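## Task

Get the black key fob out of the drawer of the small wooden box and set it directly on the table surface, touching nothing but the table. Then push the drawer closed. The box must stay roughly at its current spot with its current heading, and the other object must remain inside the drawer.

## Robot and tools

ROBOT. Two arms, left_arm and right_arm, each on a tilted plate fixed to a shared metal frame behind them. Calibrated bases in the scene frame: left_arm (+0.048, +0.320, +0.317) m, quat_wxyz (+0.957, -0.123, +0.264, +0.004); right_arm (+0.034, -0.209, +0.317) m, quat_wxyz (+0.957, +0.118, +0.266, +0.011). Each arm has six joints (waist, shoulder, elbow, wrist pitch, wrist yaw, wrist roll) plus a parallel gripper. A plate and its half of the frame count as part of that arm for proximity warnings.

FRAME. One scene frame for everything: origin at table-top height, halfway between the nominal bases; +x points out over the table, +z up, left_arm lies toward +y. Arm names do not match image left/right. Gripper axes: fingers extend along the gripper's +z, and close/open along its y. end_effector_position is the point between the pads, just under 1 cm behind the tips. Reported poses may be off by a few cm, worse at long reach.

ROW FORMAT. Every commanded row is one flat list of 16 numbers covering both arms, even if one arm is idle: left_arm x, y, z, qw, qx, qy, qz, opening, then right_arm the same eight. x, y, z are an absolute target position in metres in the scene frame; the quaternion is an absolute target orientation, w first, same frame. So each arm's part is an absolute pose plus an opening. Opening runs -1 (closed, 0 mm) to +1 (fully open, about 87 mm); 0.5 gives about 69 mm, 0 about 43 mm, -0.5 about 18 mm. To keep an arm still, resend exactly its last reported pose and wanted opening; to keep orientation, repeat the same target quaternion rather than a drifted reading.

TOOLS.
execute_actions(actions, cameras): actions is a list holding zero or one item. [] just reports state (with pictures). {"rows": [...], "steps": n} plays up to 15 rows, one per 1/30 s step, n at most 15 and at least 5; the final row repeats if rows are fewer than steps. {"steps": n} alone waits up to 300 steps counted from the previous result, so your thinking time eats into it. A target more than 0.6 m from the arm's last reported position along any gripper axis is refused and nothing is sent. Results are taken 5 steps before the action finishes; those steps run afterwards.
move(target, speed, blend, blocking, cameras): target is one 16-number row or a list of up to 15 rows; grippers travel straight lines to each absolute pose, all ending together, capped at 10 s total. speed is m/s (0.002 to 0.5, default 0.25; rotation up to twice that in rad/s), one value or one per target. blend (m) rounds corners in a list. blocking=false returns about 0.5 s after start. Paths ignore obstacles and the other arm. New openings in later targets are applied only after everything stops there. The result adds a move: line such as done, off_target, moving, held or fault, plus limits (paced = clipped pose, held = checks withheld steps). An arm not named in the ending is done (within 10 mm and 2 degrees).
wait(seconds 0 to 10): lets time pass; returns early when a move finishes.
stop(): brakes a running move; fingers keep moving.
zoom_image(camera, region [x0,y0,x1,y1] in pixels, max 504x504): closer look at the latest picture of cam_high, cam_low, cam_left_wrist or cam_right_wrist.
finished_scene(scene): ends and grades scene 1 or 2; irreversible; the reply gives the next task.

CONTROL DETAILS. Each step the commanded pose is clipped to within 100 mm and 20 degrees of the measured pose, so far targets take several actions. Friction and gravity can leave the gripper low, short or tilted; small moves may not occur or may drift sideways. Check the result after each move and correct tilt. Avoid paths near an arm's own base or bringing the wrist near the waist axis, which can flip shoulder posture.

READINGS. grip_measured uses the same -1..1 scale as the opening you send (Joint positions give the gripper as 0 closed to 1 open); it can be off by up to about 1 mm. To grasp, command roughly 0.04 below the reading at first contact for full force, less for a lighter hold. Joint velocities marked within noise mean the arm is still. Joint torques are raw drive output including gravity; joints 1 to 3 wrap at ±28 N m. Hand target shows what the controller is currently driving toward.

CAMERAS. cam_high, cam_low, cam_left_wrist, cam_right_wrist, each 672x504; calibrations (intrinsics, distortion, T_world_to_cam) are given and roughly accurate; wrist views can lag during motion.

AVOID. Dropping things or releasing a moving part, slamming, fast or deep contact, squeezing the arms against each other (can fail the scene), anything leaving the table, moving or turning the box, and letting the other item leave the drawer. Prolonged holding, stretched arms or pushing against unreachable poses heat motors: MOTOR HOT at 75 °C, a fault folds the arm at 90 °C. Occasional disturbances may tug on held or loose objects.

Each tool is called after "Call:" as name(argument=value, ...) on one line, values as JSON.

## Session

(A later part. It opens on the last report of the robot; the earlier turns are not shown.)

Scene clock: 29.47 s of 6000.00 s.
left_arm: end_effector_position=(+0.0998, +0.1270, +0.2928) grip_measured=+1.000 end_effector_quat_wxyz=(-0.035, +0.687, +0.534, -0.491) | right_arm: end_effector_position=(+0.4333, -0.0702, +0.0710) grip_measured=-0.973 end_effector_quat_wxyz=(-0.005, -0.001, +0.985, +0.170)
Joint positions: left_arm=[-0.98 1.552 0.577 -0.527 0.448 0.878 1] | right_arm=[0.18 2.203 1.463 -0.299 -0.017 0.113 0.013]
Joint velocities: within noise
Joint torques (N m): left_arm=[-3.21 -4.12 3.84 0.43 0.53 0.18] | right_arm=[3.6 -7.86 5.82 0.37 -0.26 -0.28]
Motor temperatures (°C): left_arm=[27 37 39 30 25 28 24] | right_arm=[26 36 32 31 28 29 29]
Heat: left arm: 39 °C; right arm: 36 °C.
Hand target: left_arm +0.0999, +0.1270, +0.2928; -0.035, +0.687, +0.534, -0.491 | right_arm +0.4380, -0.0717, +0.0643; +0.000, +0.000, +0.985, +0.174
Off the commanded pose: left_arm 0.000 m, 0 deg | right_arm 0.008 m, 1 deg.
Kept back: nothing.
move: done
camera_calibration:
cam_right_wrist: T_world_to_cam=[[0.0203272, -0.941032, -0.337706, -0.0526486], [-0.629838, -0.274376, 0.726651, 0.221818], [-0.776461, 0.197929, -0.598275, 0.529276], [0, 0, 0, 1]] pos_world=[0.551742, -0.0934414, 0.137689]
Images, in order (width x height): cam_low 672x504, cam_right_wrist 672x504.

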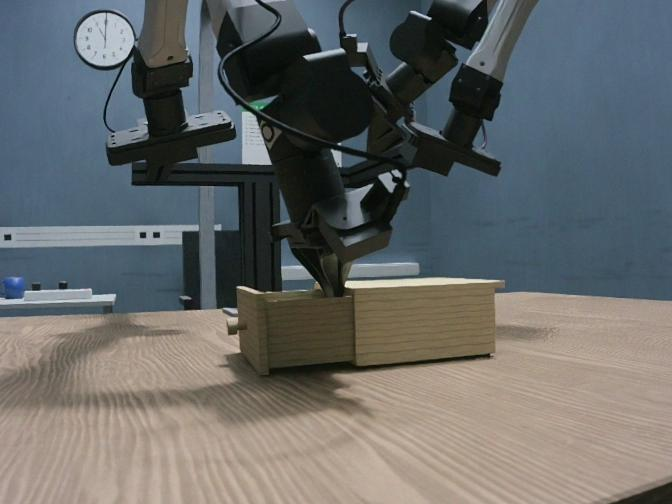

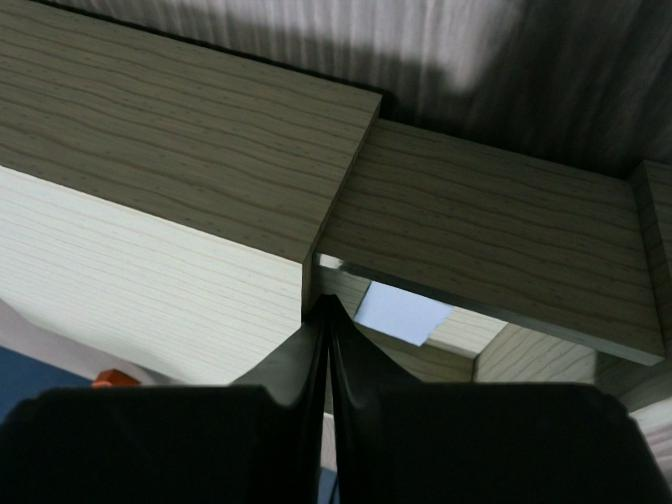

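Call:
move(target=[0.0998,0.1270,0.2928,-0.035,0.687,0.534,-0.491,1,0.440,-0.0735,0.042,0,0,0.98481,0.17365,-1], speed=0.06, cameras=["cam_right_wrist","cam_low","cam_high"])

Call:
zoom_image(camera="cam_right_wrist", region=[220, 120, 540, 440])

Call:
zoom_image(camera="cam_low", region=[220, 180, 520, 400])

Scene clock: 30.43 s of 6000.00 s.
left_arm: end_effector_position=(+0.0998, +0.1270, +0.2928) grip_measured=+1.000 end_effector_quat_wxyz=(-0.035, +0.687, +0.534, -0.491) | right_arm: end_effector_position=(+0.4329, -0.0712, +0.0508) grip_measured=-0.973 end_effector_quat_wxyz=(-0.009, -0.001, +0.985, +0.172)
Joint positions: left_arm=[-0.98 1.552 0.577 -0.527 0.448 0.878 1] | right_arm=[0.162 2.269 1.504 -0.282 -0.029 0.098 0.013]
Joint velocities: within noise
Joint torques (N m): left_arm=[-3.21 -4.07 3.84 0.42 0.54 0.19] | right_arm=[3.51 -7.72 6.2 0.41 -0.27 -0.34]
Motor temperatures (°C): left_arm=[27 37 39 30 25 28 24] | right_arm=[26 36 32 31 28 29 29]
Heat: left arm: 39 °C; right arm: 36 °C.
Hand target: left_arm +0.0999, +0.1270, +0.2928; -0.035, +0.687, +0.534, -0.491 | right_arm +0.4397, -0.0737, +0.0423; +0.000, +0.000, +0.985, +0.173
Off the commanded pose: left_arm 0.000 m, 0 deg | right_arm 0.012 m, 1 deg.
Kept back: nothing.
move: off_target (right_arm)
camera_calibration:
cam_right_wrist: T_world_to_cam=[[0.0194761, -0.940068, -0.34043, -0.0598008], [-0.62363, -0.277562, 0.730784, 0.232798], [-0.781477, 0.19807, -0.59166, 0.518917], [0, 0, 0, 1]] pos_world=[0.551866, -0.0943828, 0.11654]
Images, in order (width x height): cam_high 672x504, cam_low 672x504, cam_right_wrist 672x504.

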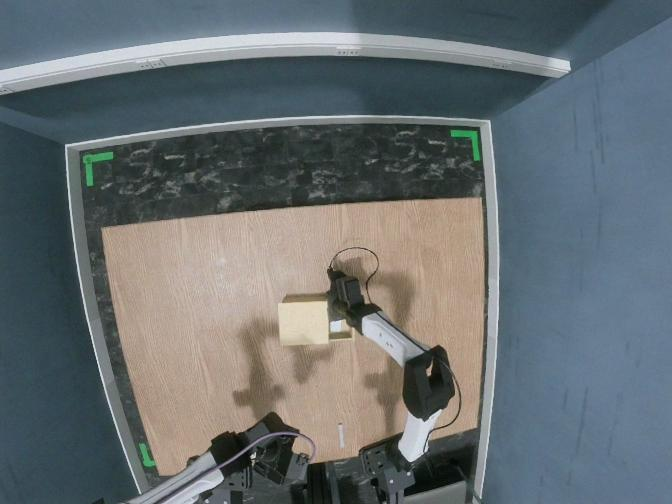

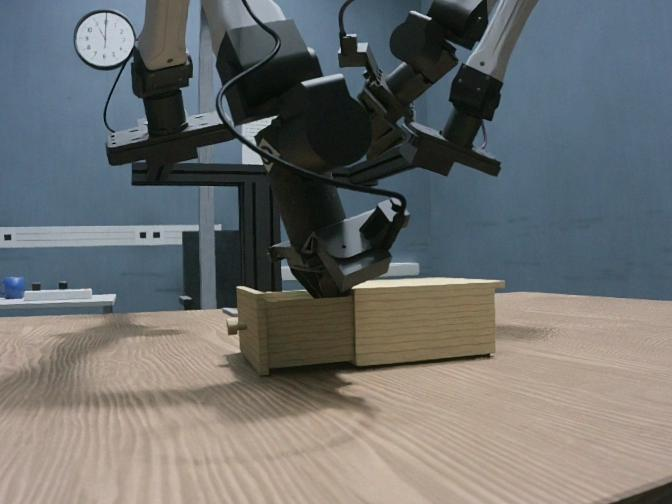

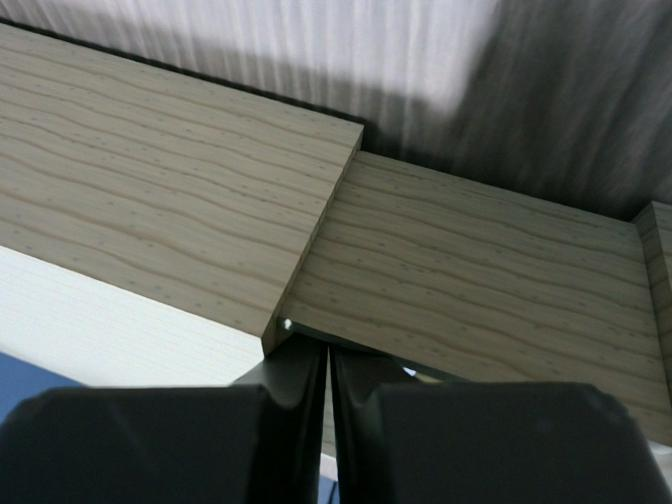

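Scaled by 1.575 from the camera's 672x504 image, which has a finer 960x720 frame.

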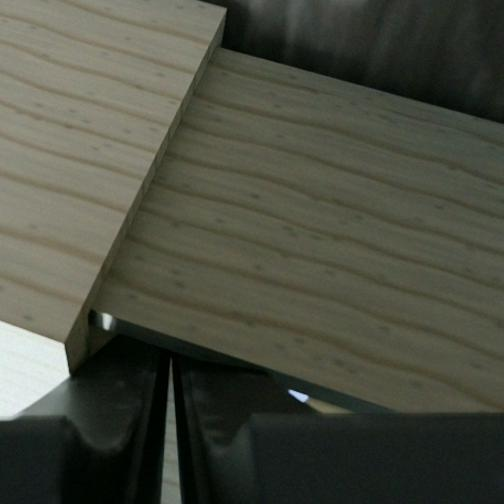

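Scaled by 1.680 from the camera's 672x504 image, which has a finer 960x720 frame.

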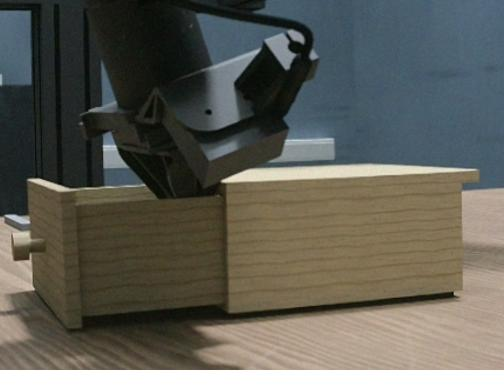

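Call:
move(target=[[0.0998,0.1270,0.2928,-0.035,0.687,0.534,-0.491,1,0.438,-0.075,0.11,0,0,0.98481,0.17365,-1],[0.0998,0.1270,0.2928,-0.035,0.687,0.534,-0.491,1,0.437,-0.081,0.11,0.1305,0,0.9914,0,-1],[0.0998,0.1270,0.2928,-0.035,0.687,0.534,-0.491,1,0.437,-0.081,0.070,0.1305,0,0.9914,0,-1]], speed=0.12, blend=[0.02,0.0,0], cameras=["cam_right_wrist","cam_low","cam_high"])

Call:
zoom_image(camera="cam_right_wrist", region=[180, 60, 500, 380])

Call:
zoom_image(camera="cam_low", region=[220, 180, 520, 400])

Scene clock: 35.90 s of 6000.00 s.
left_arm: end_effector_position=(+0.0998, +0.1270, +0.2928) grip_measured=+1.000 end_effector_quat_wxyz=(-0.035, +0.687, +0.534, -0.491) | right_arm: end_effector_position=(+0.4297, -0.0787, +0.0748) grip_measured=-0.973 end_effector_quat_wxyz=(+0.123, -0.003, +0.992, +0.002)
Joint positions: left_arm=[-0.98 1.552 0.577 -0.527 0.448 0.878 1] | right_arm=[0.327 2.122 1.188 0.083 0.438 0.144 0.013]
Joint velocities: within noise
Joint torques (N m): left_arm=[-3.19 -4.11 3.78 0.43 0.54 0.2] | right_arm=[4.05 -7.47 5.44 0.78 0.02 -0.22]
Motor temperatures (°C): left_arm=[27 37 39 30 25 28 24] | right_arm=[26 37 32 31 28 29 29]
Heat: left arm: 39 °C; right arm: 37 °C.
Hand target: left_arm +0.0999, +0.1270, +0.2928; -0.035, +0.687, +0.534, -0.491 | right_arm +0.4369, -0.0811, +0.0703; +0.131, +0.000, +0.991, +0.000
Off the commanded pose: left_arm 0.000 m, 0 deg | right_arm 0.009 m, 1 deg.
Kept back: nothing.
move: done
camera_calibration:
cam_right_wrist: T_world_to_cam=[[0.0276329, -0.999618, -0.000117673, -0.0922737], [-0.806985, -0.0223774, 0.590148, 0.320582], [-0.589925, -0.0162126, -0.807295, 0.449086], [0, 0, 0, 1]] pos_world=[0.526182, -0.0777839, 0.173343]
Images, in order (width x height): cam_high 672x504, cam_low 672x504, cam_right_wrist 672x504.

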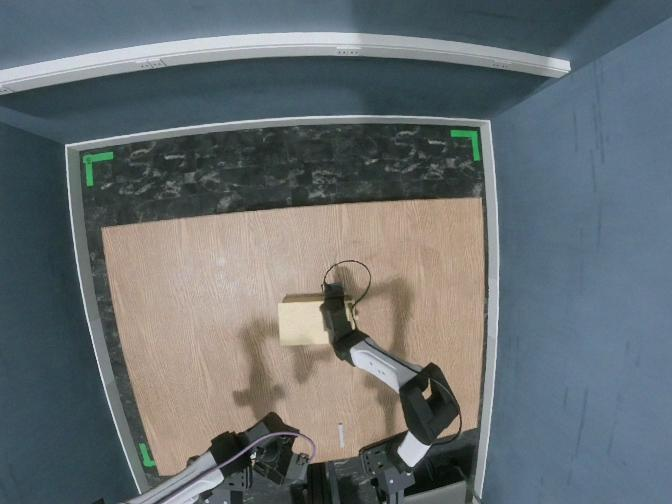

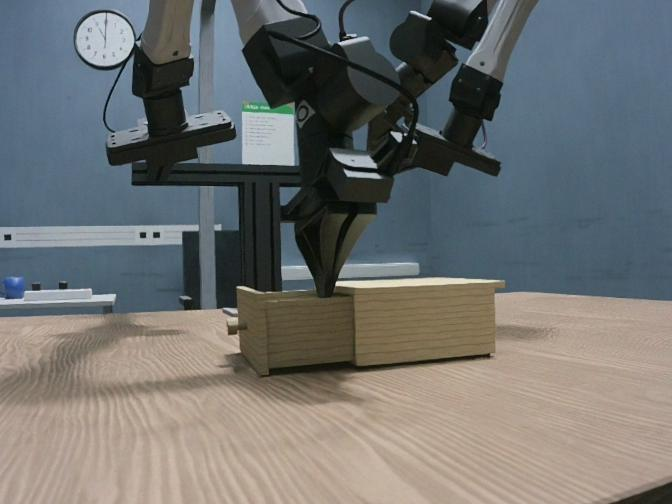

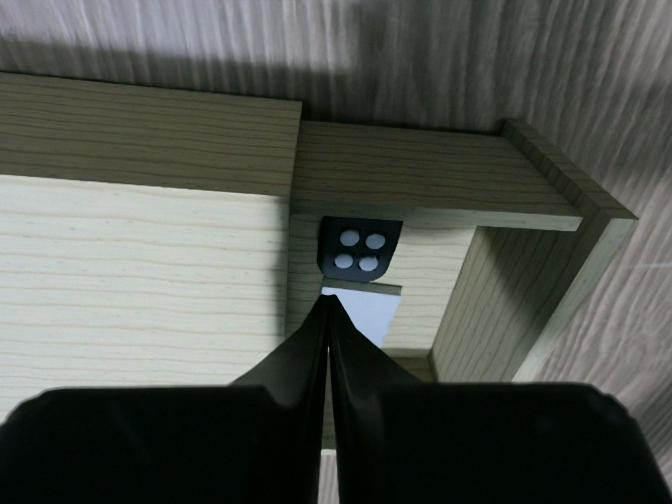

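Scaled by 1.575 from the camera's 672x504 image, which has a finer 960x720 frame.

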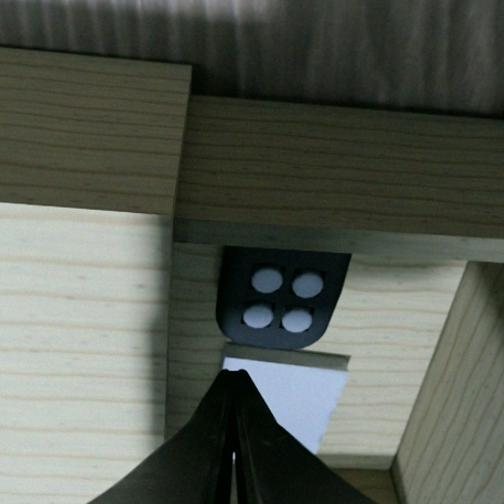

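Scaled by 1.680 from the camera's 672x504 image, which has a finer 960x720 frame.

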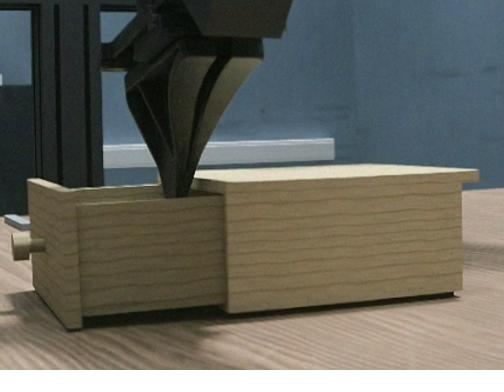

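Call:
move(target=[[0.0998,0.1270,0.2928,-0.035,0.687,0.534,-0.491,1,0.440,-0.084,0.055,0.1305,0,0.9914,0,-1],[0.0998,0.1270,0.2928,-0.035,0.687,0.534,-0.491,1,0.440,-0.084,0.040,0.1305,0,0.9914,0,-1]], speed=0.05, blend=[0.005,0], cameras=["cam_right_wrist","cam_low"])

Call:
zoom_image(camera="cam_right_wrist", region=[180, 120, 500, 440])

Call:
zoom_image(camera="cam_low", region=[220, 180, 520, 400])

Scene clock: 37.73 s of 6000.00 s.
left_arm: end_effector_position=(+0.0998, +0.1270, +0.2928) grip_measured=+1.000 end_effector_quat_wxyz=(-0.035, +0.687, +0.534, -0.491) | right_arm: end_effector_position=(+0.4361, -0.0824, +0.0467) grip_measured=-0.973 end_effector_quat_wxyz=(+0.127, -0.002, +0.992, -0.002)
Joint positions: left_arm=[-0.98 1.552 0.577 -0.527 0.448 0.878 1] | right_arm=[0.293 2.215 1.241 0.141 0.424 0.115 0.013]
Joint velocities: within noise
Joint torques (N m): left_arm=[-3.21 -4.05 3.82 0.44 0.54 0.18] | right_arm=[3.93 -7.23 4.88 0.8 -0.04 -0.26]
Motor temperatures (°C): left_arm=[27 37 39 30 25 28 24] | right_arm=[26 37 32 31 28 29 29]
Heat: left arm: 39 °C; right arm: 37 °C.
Hand target: left_arm +0.0999, +0.1270, +0.2928; -0.035, +0.687, +0.534, -0.491 | right_arm +0.4399, -0.0841, +0.0402; +0.131, +0.000, +0.991, +0.000
Off the commanded pose: left_arm 0.000 m, 0 deg | right_arm 0.008 m, 0 deg.
Kept back: nothing.
move: done
camera_calibration:
cam_right_wrist: T_world_to_cam=[[0.0233406, -0.999702, 0.00713453, -0.0946409], [-0.811687, -0.0147838, 0.583905, 0.345226], [-0.583626, -0.0194197, -0.811791, 0.427285], [0, 0, 0, 1]] pos_world=[0.531799, -0.0812112, 0.145962]
Images, in order (width x height): cam_low 672x504, cam_right_wrist 672x504.

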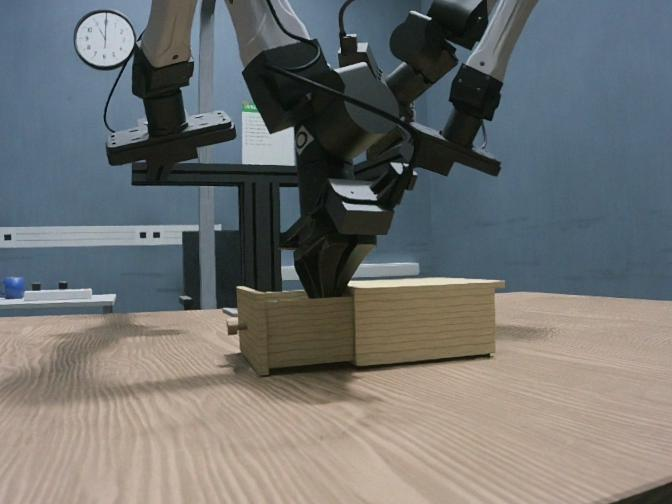

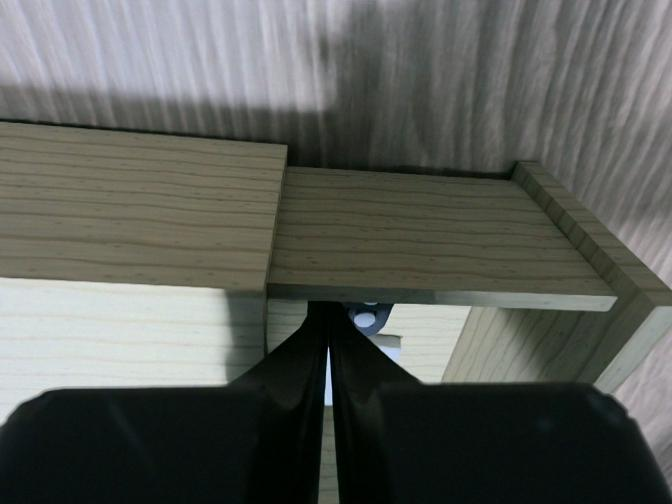

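Scaled by 1.575 from the camera's 672x504 image, which has a finer 960x720 frame.

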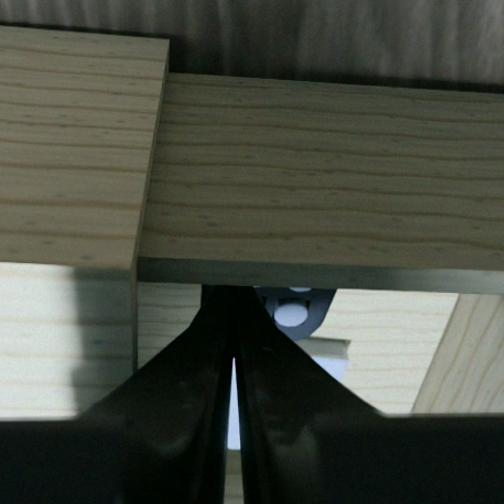

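Scaled by 1.680 from the camera's 672x504 image, which has a finer 960x720 frame.

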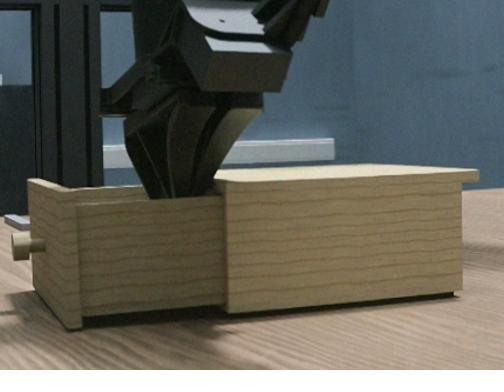

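Call:
move(target=[0.0998,0.1270,0.2928,-0.035,0.687,0.534,-0.491,1,0.440,-0.084,0.028,0.1305,0,0.9914,0,-1], speed=0.04, cameras=["cam_right_wrist"])

Call:
zoom_image(camera="cam_right_wrist", region=[180, 160, 500, 480])

Scene clock: 38.70 s of 6000.00 s.
left_arm: end_effector_position=(+0.0998, +0.1270, +0.2928) grip_measured=+1.000 end_effector_quat_wxyz=(-0.035, +0.687, +0.534, -0.491) | right_arm: end_effector_position=(+0.4371, -0.0821, +0.0423) grip_measured=-0.974 end_effector_quat_wxyz=(+0.128, -0.002, +0.992, -0.002)
Joint positions: left_arm=[-0.98 1.552 0.577 -0.527 0.448 0.878 1] | right_arm=[0.289 2.231 1.252 0.147 0.422 0.11 0.013]
Joint velocities: within noise
Joint torques (N m): left_arm=[-3.23 -4.04 3.84 0.43 0.54 0.19] | right_arm=[3.36 -5.65 5.59 0.98 -0.13 -0.3]
Motor temperatures (°C): left_arm=[27 37 39 30 25 28 24] | right_arm=[26 37 32 31 28 29 29]
Heat: left arm: 39 °C; right arm: 37 °C.
Hand target: left_arm +0.0999, +0.1270, +0.2928; -0.035, +0.687, +0.534, -0.491 | right_arm +0.4394, -0.0843, +0.0288; +0.130, +0.000, +0.991, +0.000
Off the commanded pose: left_arm 0.000 m, 0 deg | right_arm 0.015 m, 0 deg.
Kept back: nothing.
move: off_target (right_arm)
camera_calibration:
cam_right_wrist: T_world_to_cam=[[0.0246885, -0.999664, 0.00783764, -0.0949634], [-0.812097, -0.0154828, 0.583318, 0.348744], [-0.583001, -0.0207662, -0.812206, 0.423912], [0, 0, 0, 1]] pos_world=[0.532699, -0.080729, 0.14162]
Images, in order (width x height): cam_right_wrist 672x504.

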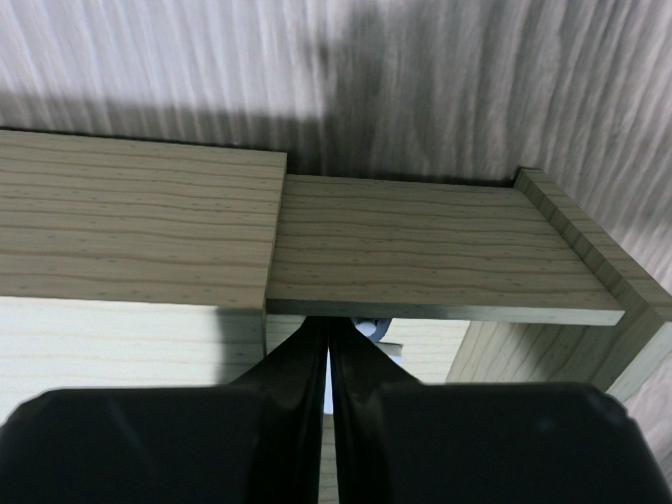

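Scaled by 1.575 from the camera's 672x504 image, which has a finer 960x720 frame.

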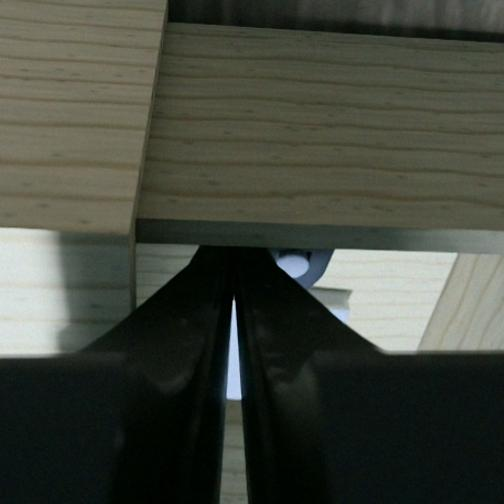

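Call:
move(target=[0.0998,0.1270,0.2928,-0.035,0.687,0.534,-0.491,1,0.440,-0.103,0.028,0.1305,0,0.9914,0,-1], speed=0.05, cameras=["cam_right_wrist"])

Call:
zoom_image(camera="cam_right_wrist", region=[180, 160, 500, 480])

Scene clock: 39.70 s of 6000.00 s.
left_arm: end_effector_position=(+0.0998, +0.1270, +0.2928) grip_measured=+1.000 end_effector_quat_wxyz=(-0.035, +0.687, +0.534, -0.491) | right_arm: end_effector_position=(+0.4364, -0.0843, +0.0403) grip_measured=-0.974 end_effector_quat_wxyz=(+0.122, -0.008, +0.992, +0.014)
Joint positions: left_arm=[-0.98 1.552 0.577 -0.527 0.448 0.878 1] | right_arm=[0.27 2.227 1.249 0.145 0.375 0.092 0.013]
Joint velocities: within noise
Joint torques (N m): left_arm=[-3.25 -4.08 3.79 0.43 0.54 0.18] | right_arm=[1.2 -7.69 2.45 1.14 0.07 -0.39]
Motor temperatures (°C): left_arm=[27 37 39 30 25 28 24] | right_arm=[26 37 32 31 28 29 29]
Heat: left arm: 39 °C; right arm: 37 °C.
Hand target: left_arm +0.0999, +0.1270, +0.2928; -0.035, +0.687, +0.534, -0.491 | right_arm +0.4392, -0.1031, +0.0290; +0.130, +0.000, +0.992, +0.000
Off the commanded pose: left_arm 0.000 m, 0 deg | right_arm 0.023 m, 2 deg.
Kept back: nothing.
move: off_target (right_arm)
camera_calibration:
cam_right_wrist: T_world_to_cam=[[0.0390845, -0.998982, -0.0225348, -0.102144], [-0.805328, -0.0448425, 0.591131, 0.34355], [-0.591539, -0.00495611, -0.806261, 0.426654], [0, 0, 0, 1]] pos_world=[0.533045, -0.0845193, 0.138609]
Images, in order (width x height): cam_right_wrist 672x504.

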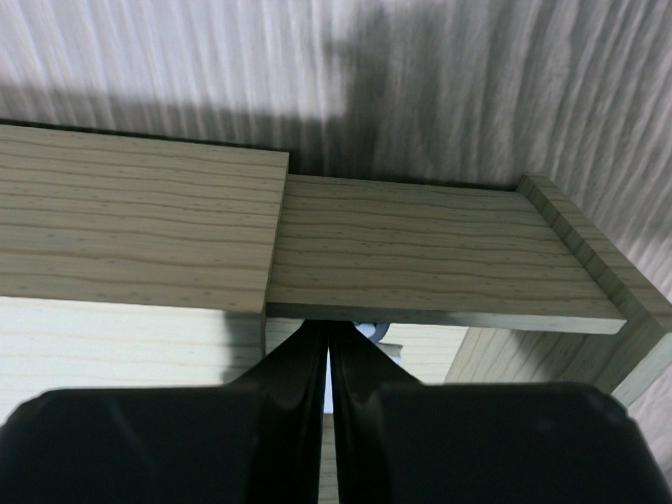

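Scaled by 1.575 from the camera's 672x504 image, which has a finer 960x720 frame.

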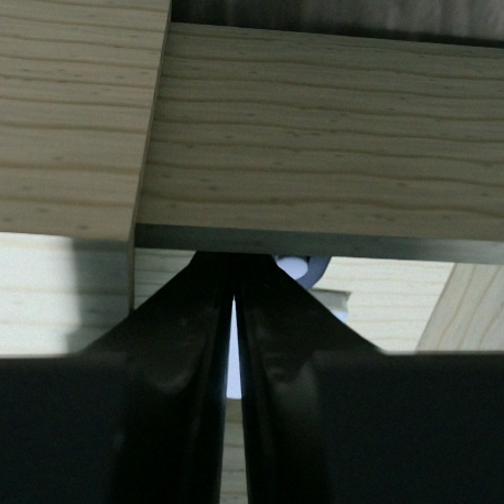

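Call:
move(target=[0.0998,0.1270,0.2928,-0.035,0.687,0.534,-0.491,1,0.440,-0.106,0.036,0.1305,0,0.9914,0,-1], speed=0.05, cameras=["cam_right_wrist"])

Call:
zoom_image(camera="cam_right_wrist", region=[180, 160, 500, 480])

Scene clock: 40.63 s of 6000.00 s.
left_arm: end_effector_position=(+0.0998, +0.1270, +0.2928) grip_measured=+1.000 end_effector_quat_wxyz=(-0.035, +0.687, +0.534, -0.491) | right_arm: end_effector_position=(+0.4363, -0.0845, +0.0408) grip_measured=-0.974 end_effector_quat_wxyz=(+0.126, -0.009, +0.992, +0.020)
Joint positions: left_arm=[-0.98 1.552 0.577 -0.527 0.448 0.878 1] | right_arm=[0.266 2.22 1.236 0.161 0.362 0.084 0.013]
Joint velocities: within noise
Joint torques (N m): left_arm=[-3.23 -4.07 3.86 0.43 0.54 0.18] | right_arm=[1.25 -9.16 2.17 0.85 0.18 -0.38]
Motor temperatures (°C): left_arm=[27 37 39 30 25 28 24] | right_arm=[26 37 32 31 28 29 29]
Heat: left arm: 39 °C; right arm: 37 °C.
Hand target: left_arm +0.0999, +0.1270, +0.2928; -0.035, +0.687, +0.534, -0.491 | right_arm +0.4395, -0.1058, +0.0363; +0.130, +0.000, +0.992, +0.000
Off the commanded pose: left_arm 0.000 m, 0 deg | right_arm 0.022 m, 3 deg.
Kept back: nothing.
move: off_target (right_arm)
camera_calibration:
cam_right_wrist: T_world_to_cam=[[0.0438509, -0.998482, -0.0333391, -0.103897], [-0.809095, -0.0550697, 0.585093, 0.344178], [-0.58604, 0.00131767, -0.810281, 0.425366], [0, 0, 0, 1]] pos_world=[0.53231, -0.085346, 0.139826]
Images, in order (width x height): cam_right_wrist 672x504.

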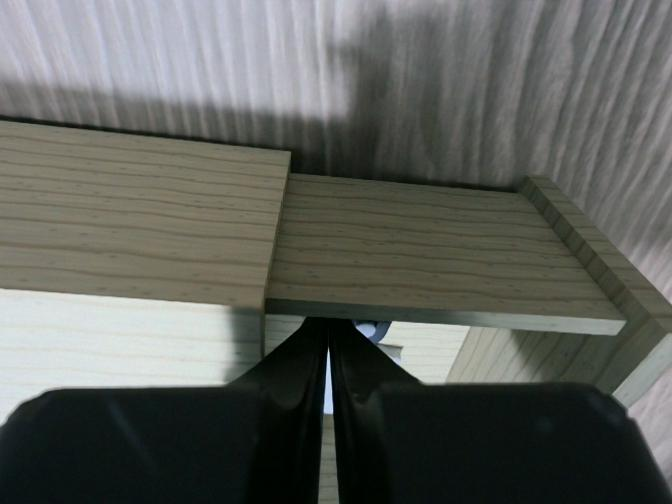

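Scaled by 1.575 from the camera's 672x504 image, which has a finer 960x720 frame.

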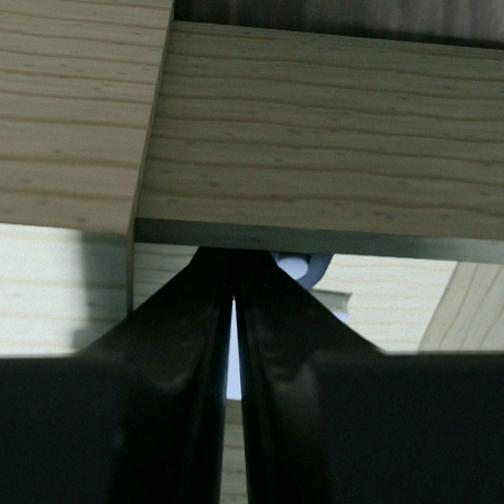

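Call:
move(target=[0.0998,0.1270,0.2928,-0.035,0.687,0.534,-0.491,1,0.440,-0.108,0.043,0.1305,0,0.9914,0,-1], speed=0.05, cameras=["cam_right_wrist"])

Call:
zoom_image(camera="cam_right_wrist", region=[180, 160, 500, 480])

Scene clock: 41.57 s of 6000.00 s.
left_arm: end_effector_position=(+0.0998, +0.1270, +0.2928) grip_measured=+1.000 end_effector_quat_wxyz=(-0.035, +0.687, +0.534, -0.491) | right_arm: end_effector_position=(+0.4362, -0.0848, +0.0416) grip_measured=-0.974 end_effector_quat_wxyz=(+0.128, -0.008, +0.991, +0.024)
Joint positions: left_arm=[-0.98 1.552 0.577 -0.527 0.448 0.878 1] | right_arm=[0.263 2.214 1.224 0.174 0.351 0.083 0.013]
Joint velocities: within noise
Joint torques (N m): left_arm=[-3.19 -4.08 3.84 0.44 0.54 0.18] | right_arm=[1.69 -10.63 1.94 0.66 0.3 -0.32]
Motor temperatures (°C): left_arm=[27 37 39 30 25 28 24] | right_arm=[26 37 32 31 28 29 29]
Heat: left arm: 39 °C; right arm: 37 °C.
Hand target: left_arm +0.0999, +0.1270, +0.2928; -0.035, +0.687, +0.534, -0.491 | right_arm +0.4396, -0.1076, +0.0428; +0.130, +0.000, +0.992, +0.000
Off the commanded pose: left_arm 0.000 m, 0 deg | right_arm 0.024 m, 3 deg.
Kept back: nothing.
move: off_target (right_arm)
camera_calibration:
cam_right_wrist: T_world_to_cam=[[0.0419415, -0.998201, -0.0428351, -0.102893], [-0.812279, -0.0590305, 0.580274, 0.344882], [-0.581759, 0.0104565, -0.813294, 0.424926], [0, 0, 0, 1]] pos_world=[0.53166, -0.086793, 0.141056]
Images, in order (width x height): cam_right_wrist 672x504.

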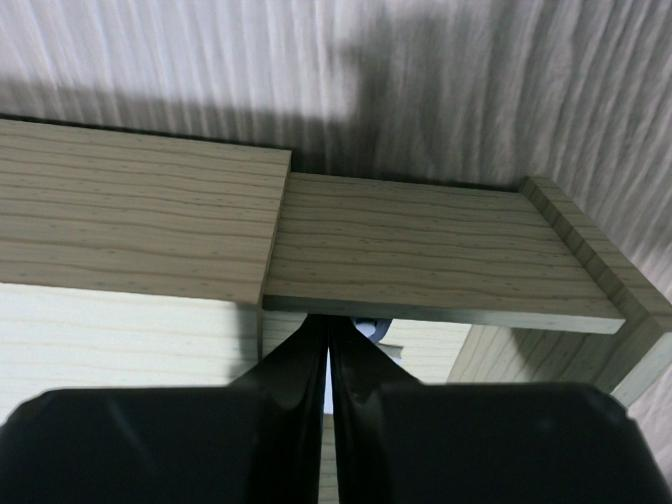

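Scaled by 1.575 from the camera's 672x504 image, which has a finer 960x720 frame.

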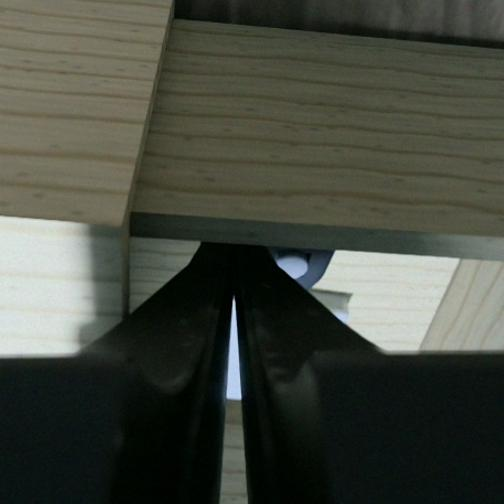

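Call:
move(target=[0.0998,0.1270,0.2928,-0.035,0.687,0.534,-0.491,1,0.440,-0.104,0.048,0.1305,0,0.9914,0,-1], speed=0.05, cameras=["cam_right_wrist"])

Call:
zoom_image(camera="cam_right_wrist", region=[180, 160, 500, 480])

Scene clock: 42.53 s of 6000.00 s.
left_arm: end_effector_position=(+0.0998, +0.1270, +0.2928) grip_measured=+1.000 end_effector_quat_wxyz=(-0.035, +0.687, +0.534, -0.491) | right_arm: end_effector_position=(+0.4366, -0.0848, +0.0420) grip_measured=-0.974 end_effector_quat_wxyz=(+0.129, -0.008, +0.991, +0.025)
Joint positions: left_arm=[-0.98 1.552 0.577 -0.527 0.448 0.878 1] | right_arm=[0.263 2.213 1.224 0.174 0.351 0.083 0.013]
Joint velocities: within noise
Joint torques (N m): left_arm=[-3.17 -4.05 3.81 0.45 0.56 0.19] | right_arm=[3.04 -11.33 1.81 0.54 0.38 -0.23]
Motor temperatures (°C): left_arm=[27 37 39 30 25 28 24] | right_arm=[26 37 32 31 28 29 29]
Heat: left arm: 39 °C; right arm: 37 °C.
Hand target: left_arm +0.0999, +0.1270, +0.2928; -0.035, +0.687, +0.534, -0.491 | right_arm +0.4399, -0.1036, +0.0476; +0.130, +0.000, +0.991, +0.000
Off the commanded pose: left_arm 0.000 m, 0 deg | right_arm 0.020 m, 3 deg.
Kept back: nothing.
move: off_target (right_arm)
camera_calibration:
cam_right_wrist: T_world_to_cam=[[0.041677, -0.998189, -0.0433676, -0.102748], [-0.812886, -0.0591136, 0.579416, 0.345306], [-0.58093, 0.0111046, -0.813877, 0.425199], [0, 0, 0, 1]] pos_world=[0.531988, -0.0868714, 0.141529]
Images, in order (width x height): cam_right_wrist 672x504.

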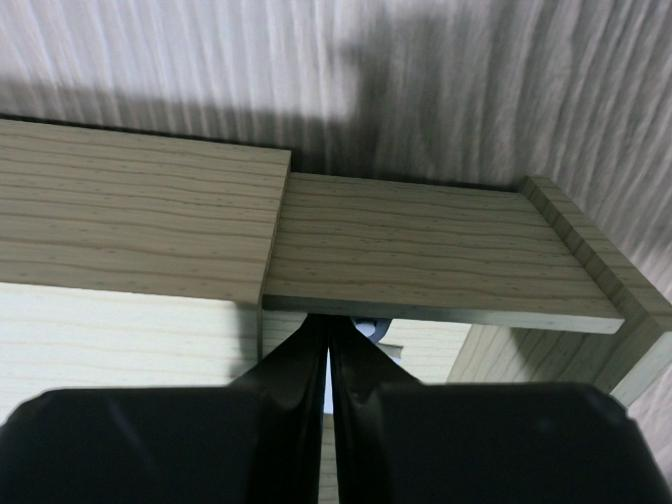

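Scaled by 1.575 from the camera's 672x504 image, which has a finer 960x720 frame.

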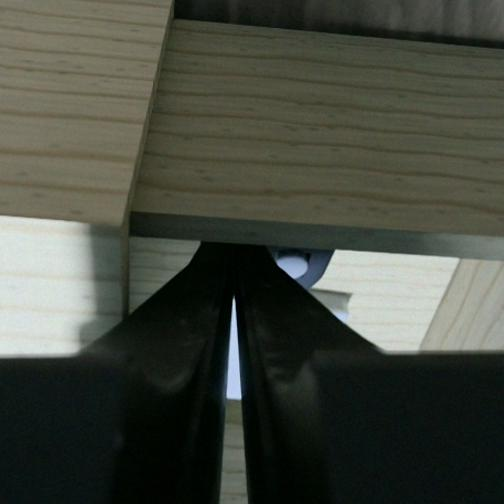

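Call:
move(target=[0.0998,0.1270,0.2928,-0.035,0.687,0.534,-0.491,1,0.435,-0.090,0.085,0.1305,0,0.9914,0,-1], speed=0.06, cameras=["cam_right_wrist","cam_low"])

Call:
zoom_image(camera="cam_right_wrist", region=[180, 60, 500, 380])

Scene clock: 45.87 s of 6000.00 s.
left_arm: end_effector_position=(+0.0998, +0.1270, +0.2928) grip_measured=+1.000 end_effector_quat_wxyz=(-0.035, +0.687, +0.534, -0.491) | right_arm: end_effector_position=(+0.4264, -0.0900, +0.0700) grip_measured=-0.974 end_effector_quat_wxyz=(+0.117, -0.006, +0.993, +0.000)
Joint positions: left_arm=[-0.98 1.552 0.577 -0.527 0.448 0.878 1] | right_arm=[0.3 2.119 1.172 0.091 0.422 0.12 0.013]
Joint velocities: within noise
Joint torques (N m): left_arm=[-3.18 -4.11 3.81 0.44 0.55 0.2] | right_arm=[5.96 -11.95 2.73 0.53 0.13 -0.02]
Motor temperatures (°C): left_arm=[27 37 39 30 25 28 24] | right_arm=[26 38 32 31 28 29 29]
Heat: left arm: 39 °C; right arm: 38 °C.
Hand target: left_arm +0.0999, +0.1270, +0.2928; -0.035, +0.687, +0.534, -0.491 | right_arm +0.4349, -0.0899, +0.0844; +0.130, +0.000, +0.991, +0.000
Off the commanded pose: left_arm 0.000 m, 0 deg | right_arm 0.017 m, 2 deg.
Kept back: nothing.
move: off_target (right_arm)
camera_calibration:
cam_right_wrist: T_world_to_cam=[[0.0329554, -0.999443, 0.00520172, -0.106183], [-0.799829, -0.0232517, 0.599777, 0.316594], [-0.599322, -0.0239264, -0.80015, 0.44588], [0, 0, 0, 1]] pos_world=[0.523946, -0.0880944, 0.167437]
Images, in order (width x height): cam_low 672x504, cam_right_wrist 672x504.

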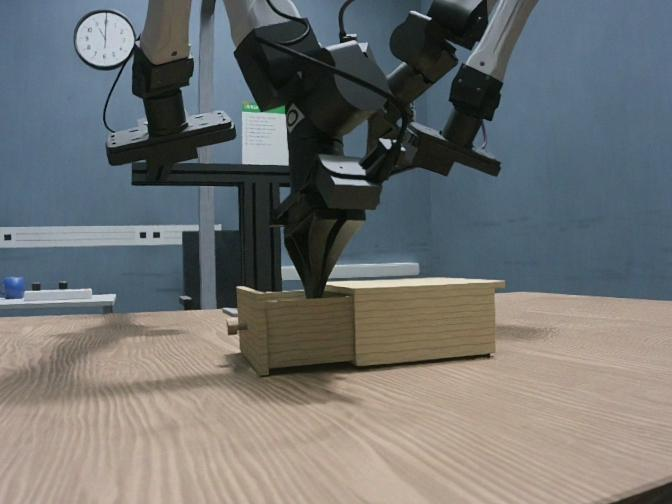

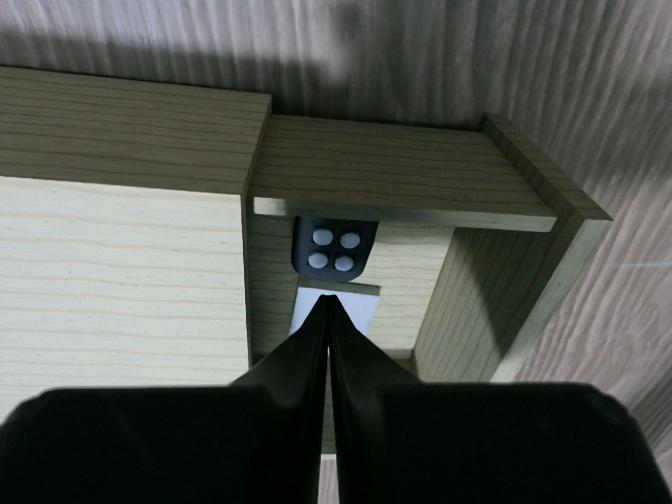

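Scaled by 1.575 from the camera's 672x504 image, which has a finer 960x720 frame.

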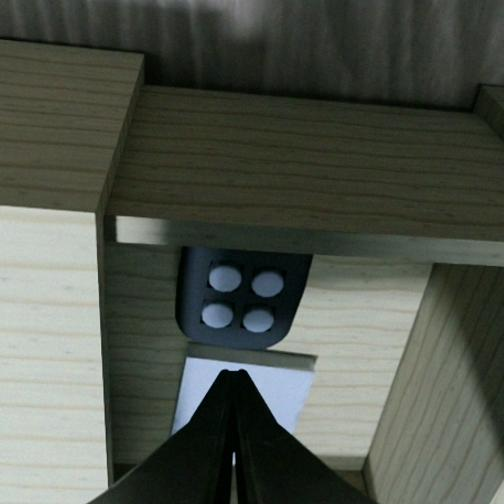

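Call:
move(target=[[0.0998,0.1270,0.2928,-0.035,0.687,0.534,-0.491,1,0.437,-0.094,0.13,0.1305,0,0.9914,0,-1],[0.0998,0.1270,0.2928,-0.035,0.687,0.534,-0.491,1,0.440,-0.088,0.125,-0.1228,0.6964,0.6964,0.1228,-1]], speed=[0.12,0.25], blend=[0.01,0], cameras=["cam_right_wrist","cam_low","cam_high"])

Call:
zoom_image(camera="cam_low", region=[220, 130, 520, 350])

Call:
zoom_image(camera="cam_right_wrist", region=[150, 60, 500, 380])

Scene clock: 52.03 s of 6000.00 s.
left_arm: end_effector_position=(+0.0998, +0.1270, +0.2928) grip_measured=+1.000 end_effector_quat_wxyz=(-0.035, +0.687, +0.534, -0.491) | right_arm: end_effector_position=(+0.4321, -0.0838, +0.1193) grip_measured=-0.974 end_effector_quat_wxyz=(-0.130, +0.688, +0.705, +0.112)
Joint positions: left_arm=[-0.98 1.552 0.577 -0.527 0.448 0.878 1] | right_arm=[0.088 1.967 1.185 -0.279 -0.065 1.584 0.013]
Joint velocities: within noise
Joint torques (N m): left_arm=[-3.22 -4.1 3.82 0.44 0.54 0.19] | right_arm=[2.5 -10.21 2.8 0.2 -0.23 -0.04]
Motor temperatures (°C): left_arm=[27 37 39 30 25 27 23] | right_arm=[26 38 32 31 28 29 29]
Heat: left arm: 39 °C; right arm: 38 °C.
Hand target: left_arm +0.0999, +0.1270, +0.2928; -0.035, +0.687, +0.534, -0.491 | right_arm +0.4399, -0.0880, +0.1250; -0.123, +0.696, +0.697, +0.123
Off the commanded pose: left_arm 0.000 m, 0 deg | right_arm 0.011 m, 2 deg.
Kept back: nothing.
move: off_target (right_arm)
camera_calibration:
cam_right_wrist: T_world_to_cam=[[-0.998855, -0.0459717, 0.0132082, 0.424396], [-0.00327121, 0.341149, 0.940003, -0.0625014], [-0.0477195, 0.938884, -0.340909, 0.276422], [0, 0, 0, 1]] pos_world=[0.436896, -0.218696, 0.147381]
Images, in order (width x height): cam_high 672x504, cam_low 672x504, cam_right_wrist 672x504.

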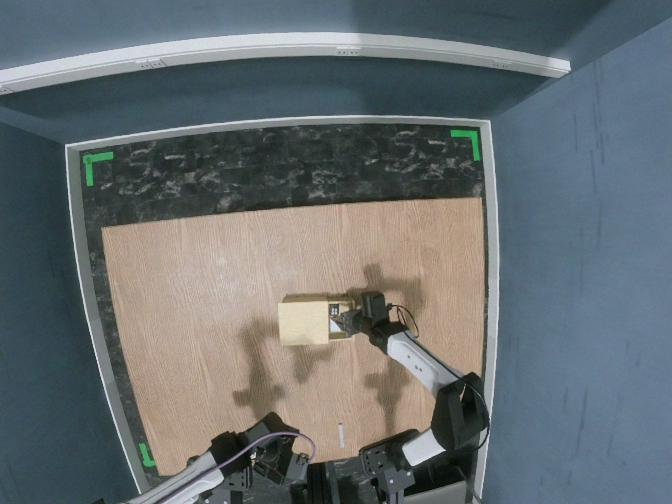

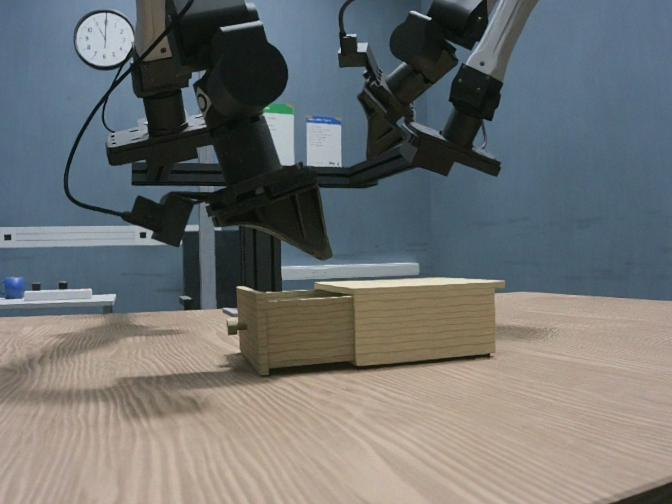

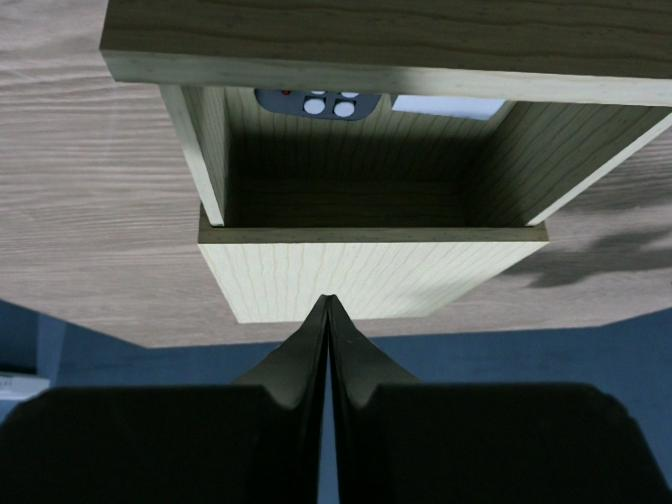

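Scaled by 1.680 from the camera's 672x504 image, which has a finer 960x720 frame.

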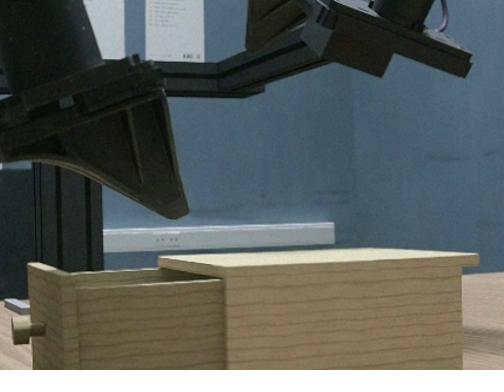

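Scaled by 1.440 from the camera's 672x504 image, which has a finer 960x720 frame.

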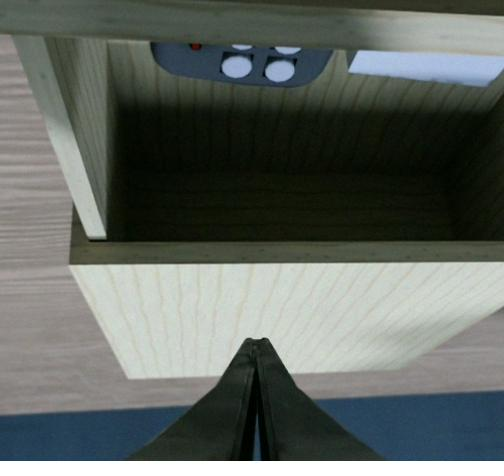

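Call:
move(target=[[0.0998,0.1270,0.2928,-0.035,0.687,0.534,-0.491,1,0.440,-0.092,0.117,-0.1228,0.6964,0.6964,0.1228,-1],[0.0998,0.1270,0.2928,-0.035,0.687,0.534,-0.491,1,0.440,-0.078,0.079,-0.1228,0.6964,0.6964,0.1228,-1]], speed=0.06, cameras=["cam_right_wrist","cam_low"])

Call:
zoom_image(camera="cam_low", region=[220, 130, 520, 350])

Call:
zoom_image(camera="cam_right_wrist", region=[150, 60, 500, 380])

Scene clock: 53.93 s of 6000.00 s.
left_arm: end_effector_position=(+0.0998, +0.1270, +0.2928) grip_measured=+1.000 end_effector_quat_wxyz=(-0.035, +0.687, +0.534, -0.491) | right_arm: end_effector_position=(+0.4351, -0.0800, +0.0833) grip_measured=-0.974 end_effector_quat_wxyz=(-0.124, +0.695, +0.699, +0.117)
Joint positions: left_arm=[-0.98 1.552 0.577 -0.527 0.448 0.878 1] | right_arm=[0.072 2.086 1.218 -0.177 -0.071 1.587 0.013]
Joint velocities: within noise
Joint torques (N m): left_arm=[-3.21 -4.11 3.81 0.44 0.54 0.19] | right_arm=[3.56 -7.06 4.75 0.24 -0.21 -0.11]
Motor temperatures (°C): left_arm=[27 37 39 30 25 27 23] | right_arm=[26 38 32 30 28 29 29]
Heat: left arm: 39 °C; right arm: 38 °C.
Hand target: left_arm +0.0999, +0.1270, +0.2928; -0.035, +0.687, +0.534, -0.491 | right_arm +0.4398, -0.0780, +0.0791; -0.123, +0.696, +0.696, +0.123
Off the commanded pose: left_arm 0.000 m, 0 deg | right_arm 0.007 m, 1 deg.
Kept back: nothing.
move: done
camera_calibration:
cam_right_wrist: T_world_to_cam=[[-0.999659, -0.0260908, 0.00116488, 0.430997], [-0.00783888, 0.342292, 0.939561, -0.0278297], [-0.0249126, 0.939231, -0.34238, 0.250943], [0, 0, 0, 1]] pos_world=[0.436884, -0.214923, 0.111564]
Images, in order (width x height): cam_low 672x504, cam_right_wrist 672x504.

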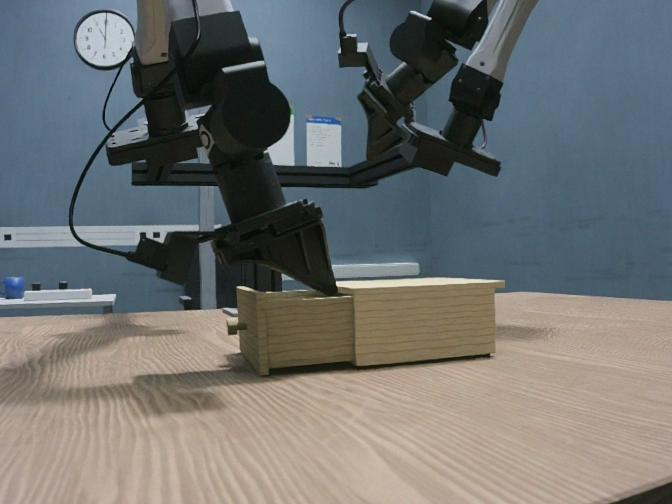

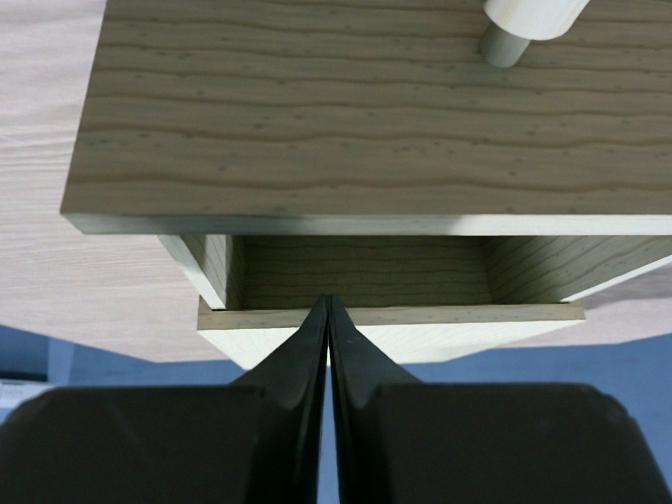

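Scaled by 1.680 from the camera's 672x504 image, which has a finer 960x720 frame.

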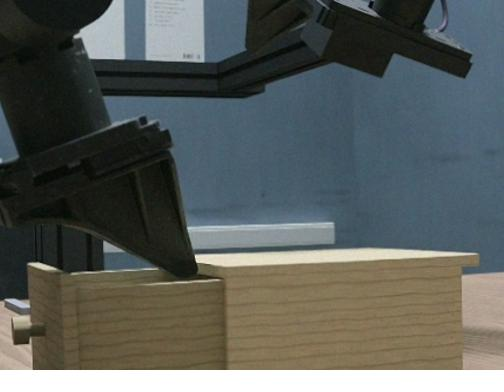

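Scaled by 1.440 from the camera's 672x504 image, which has a finer 960x720 frame.

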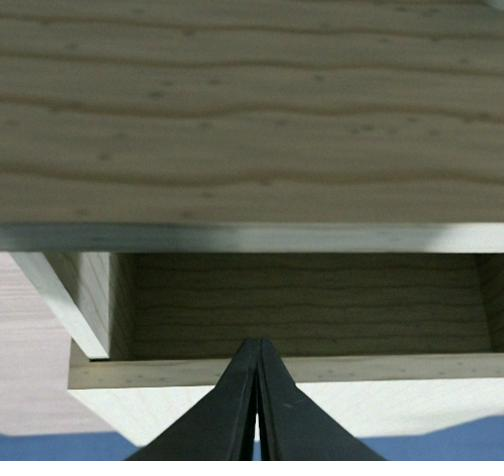

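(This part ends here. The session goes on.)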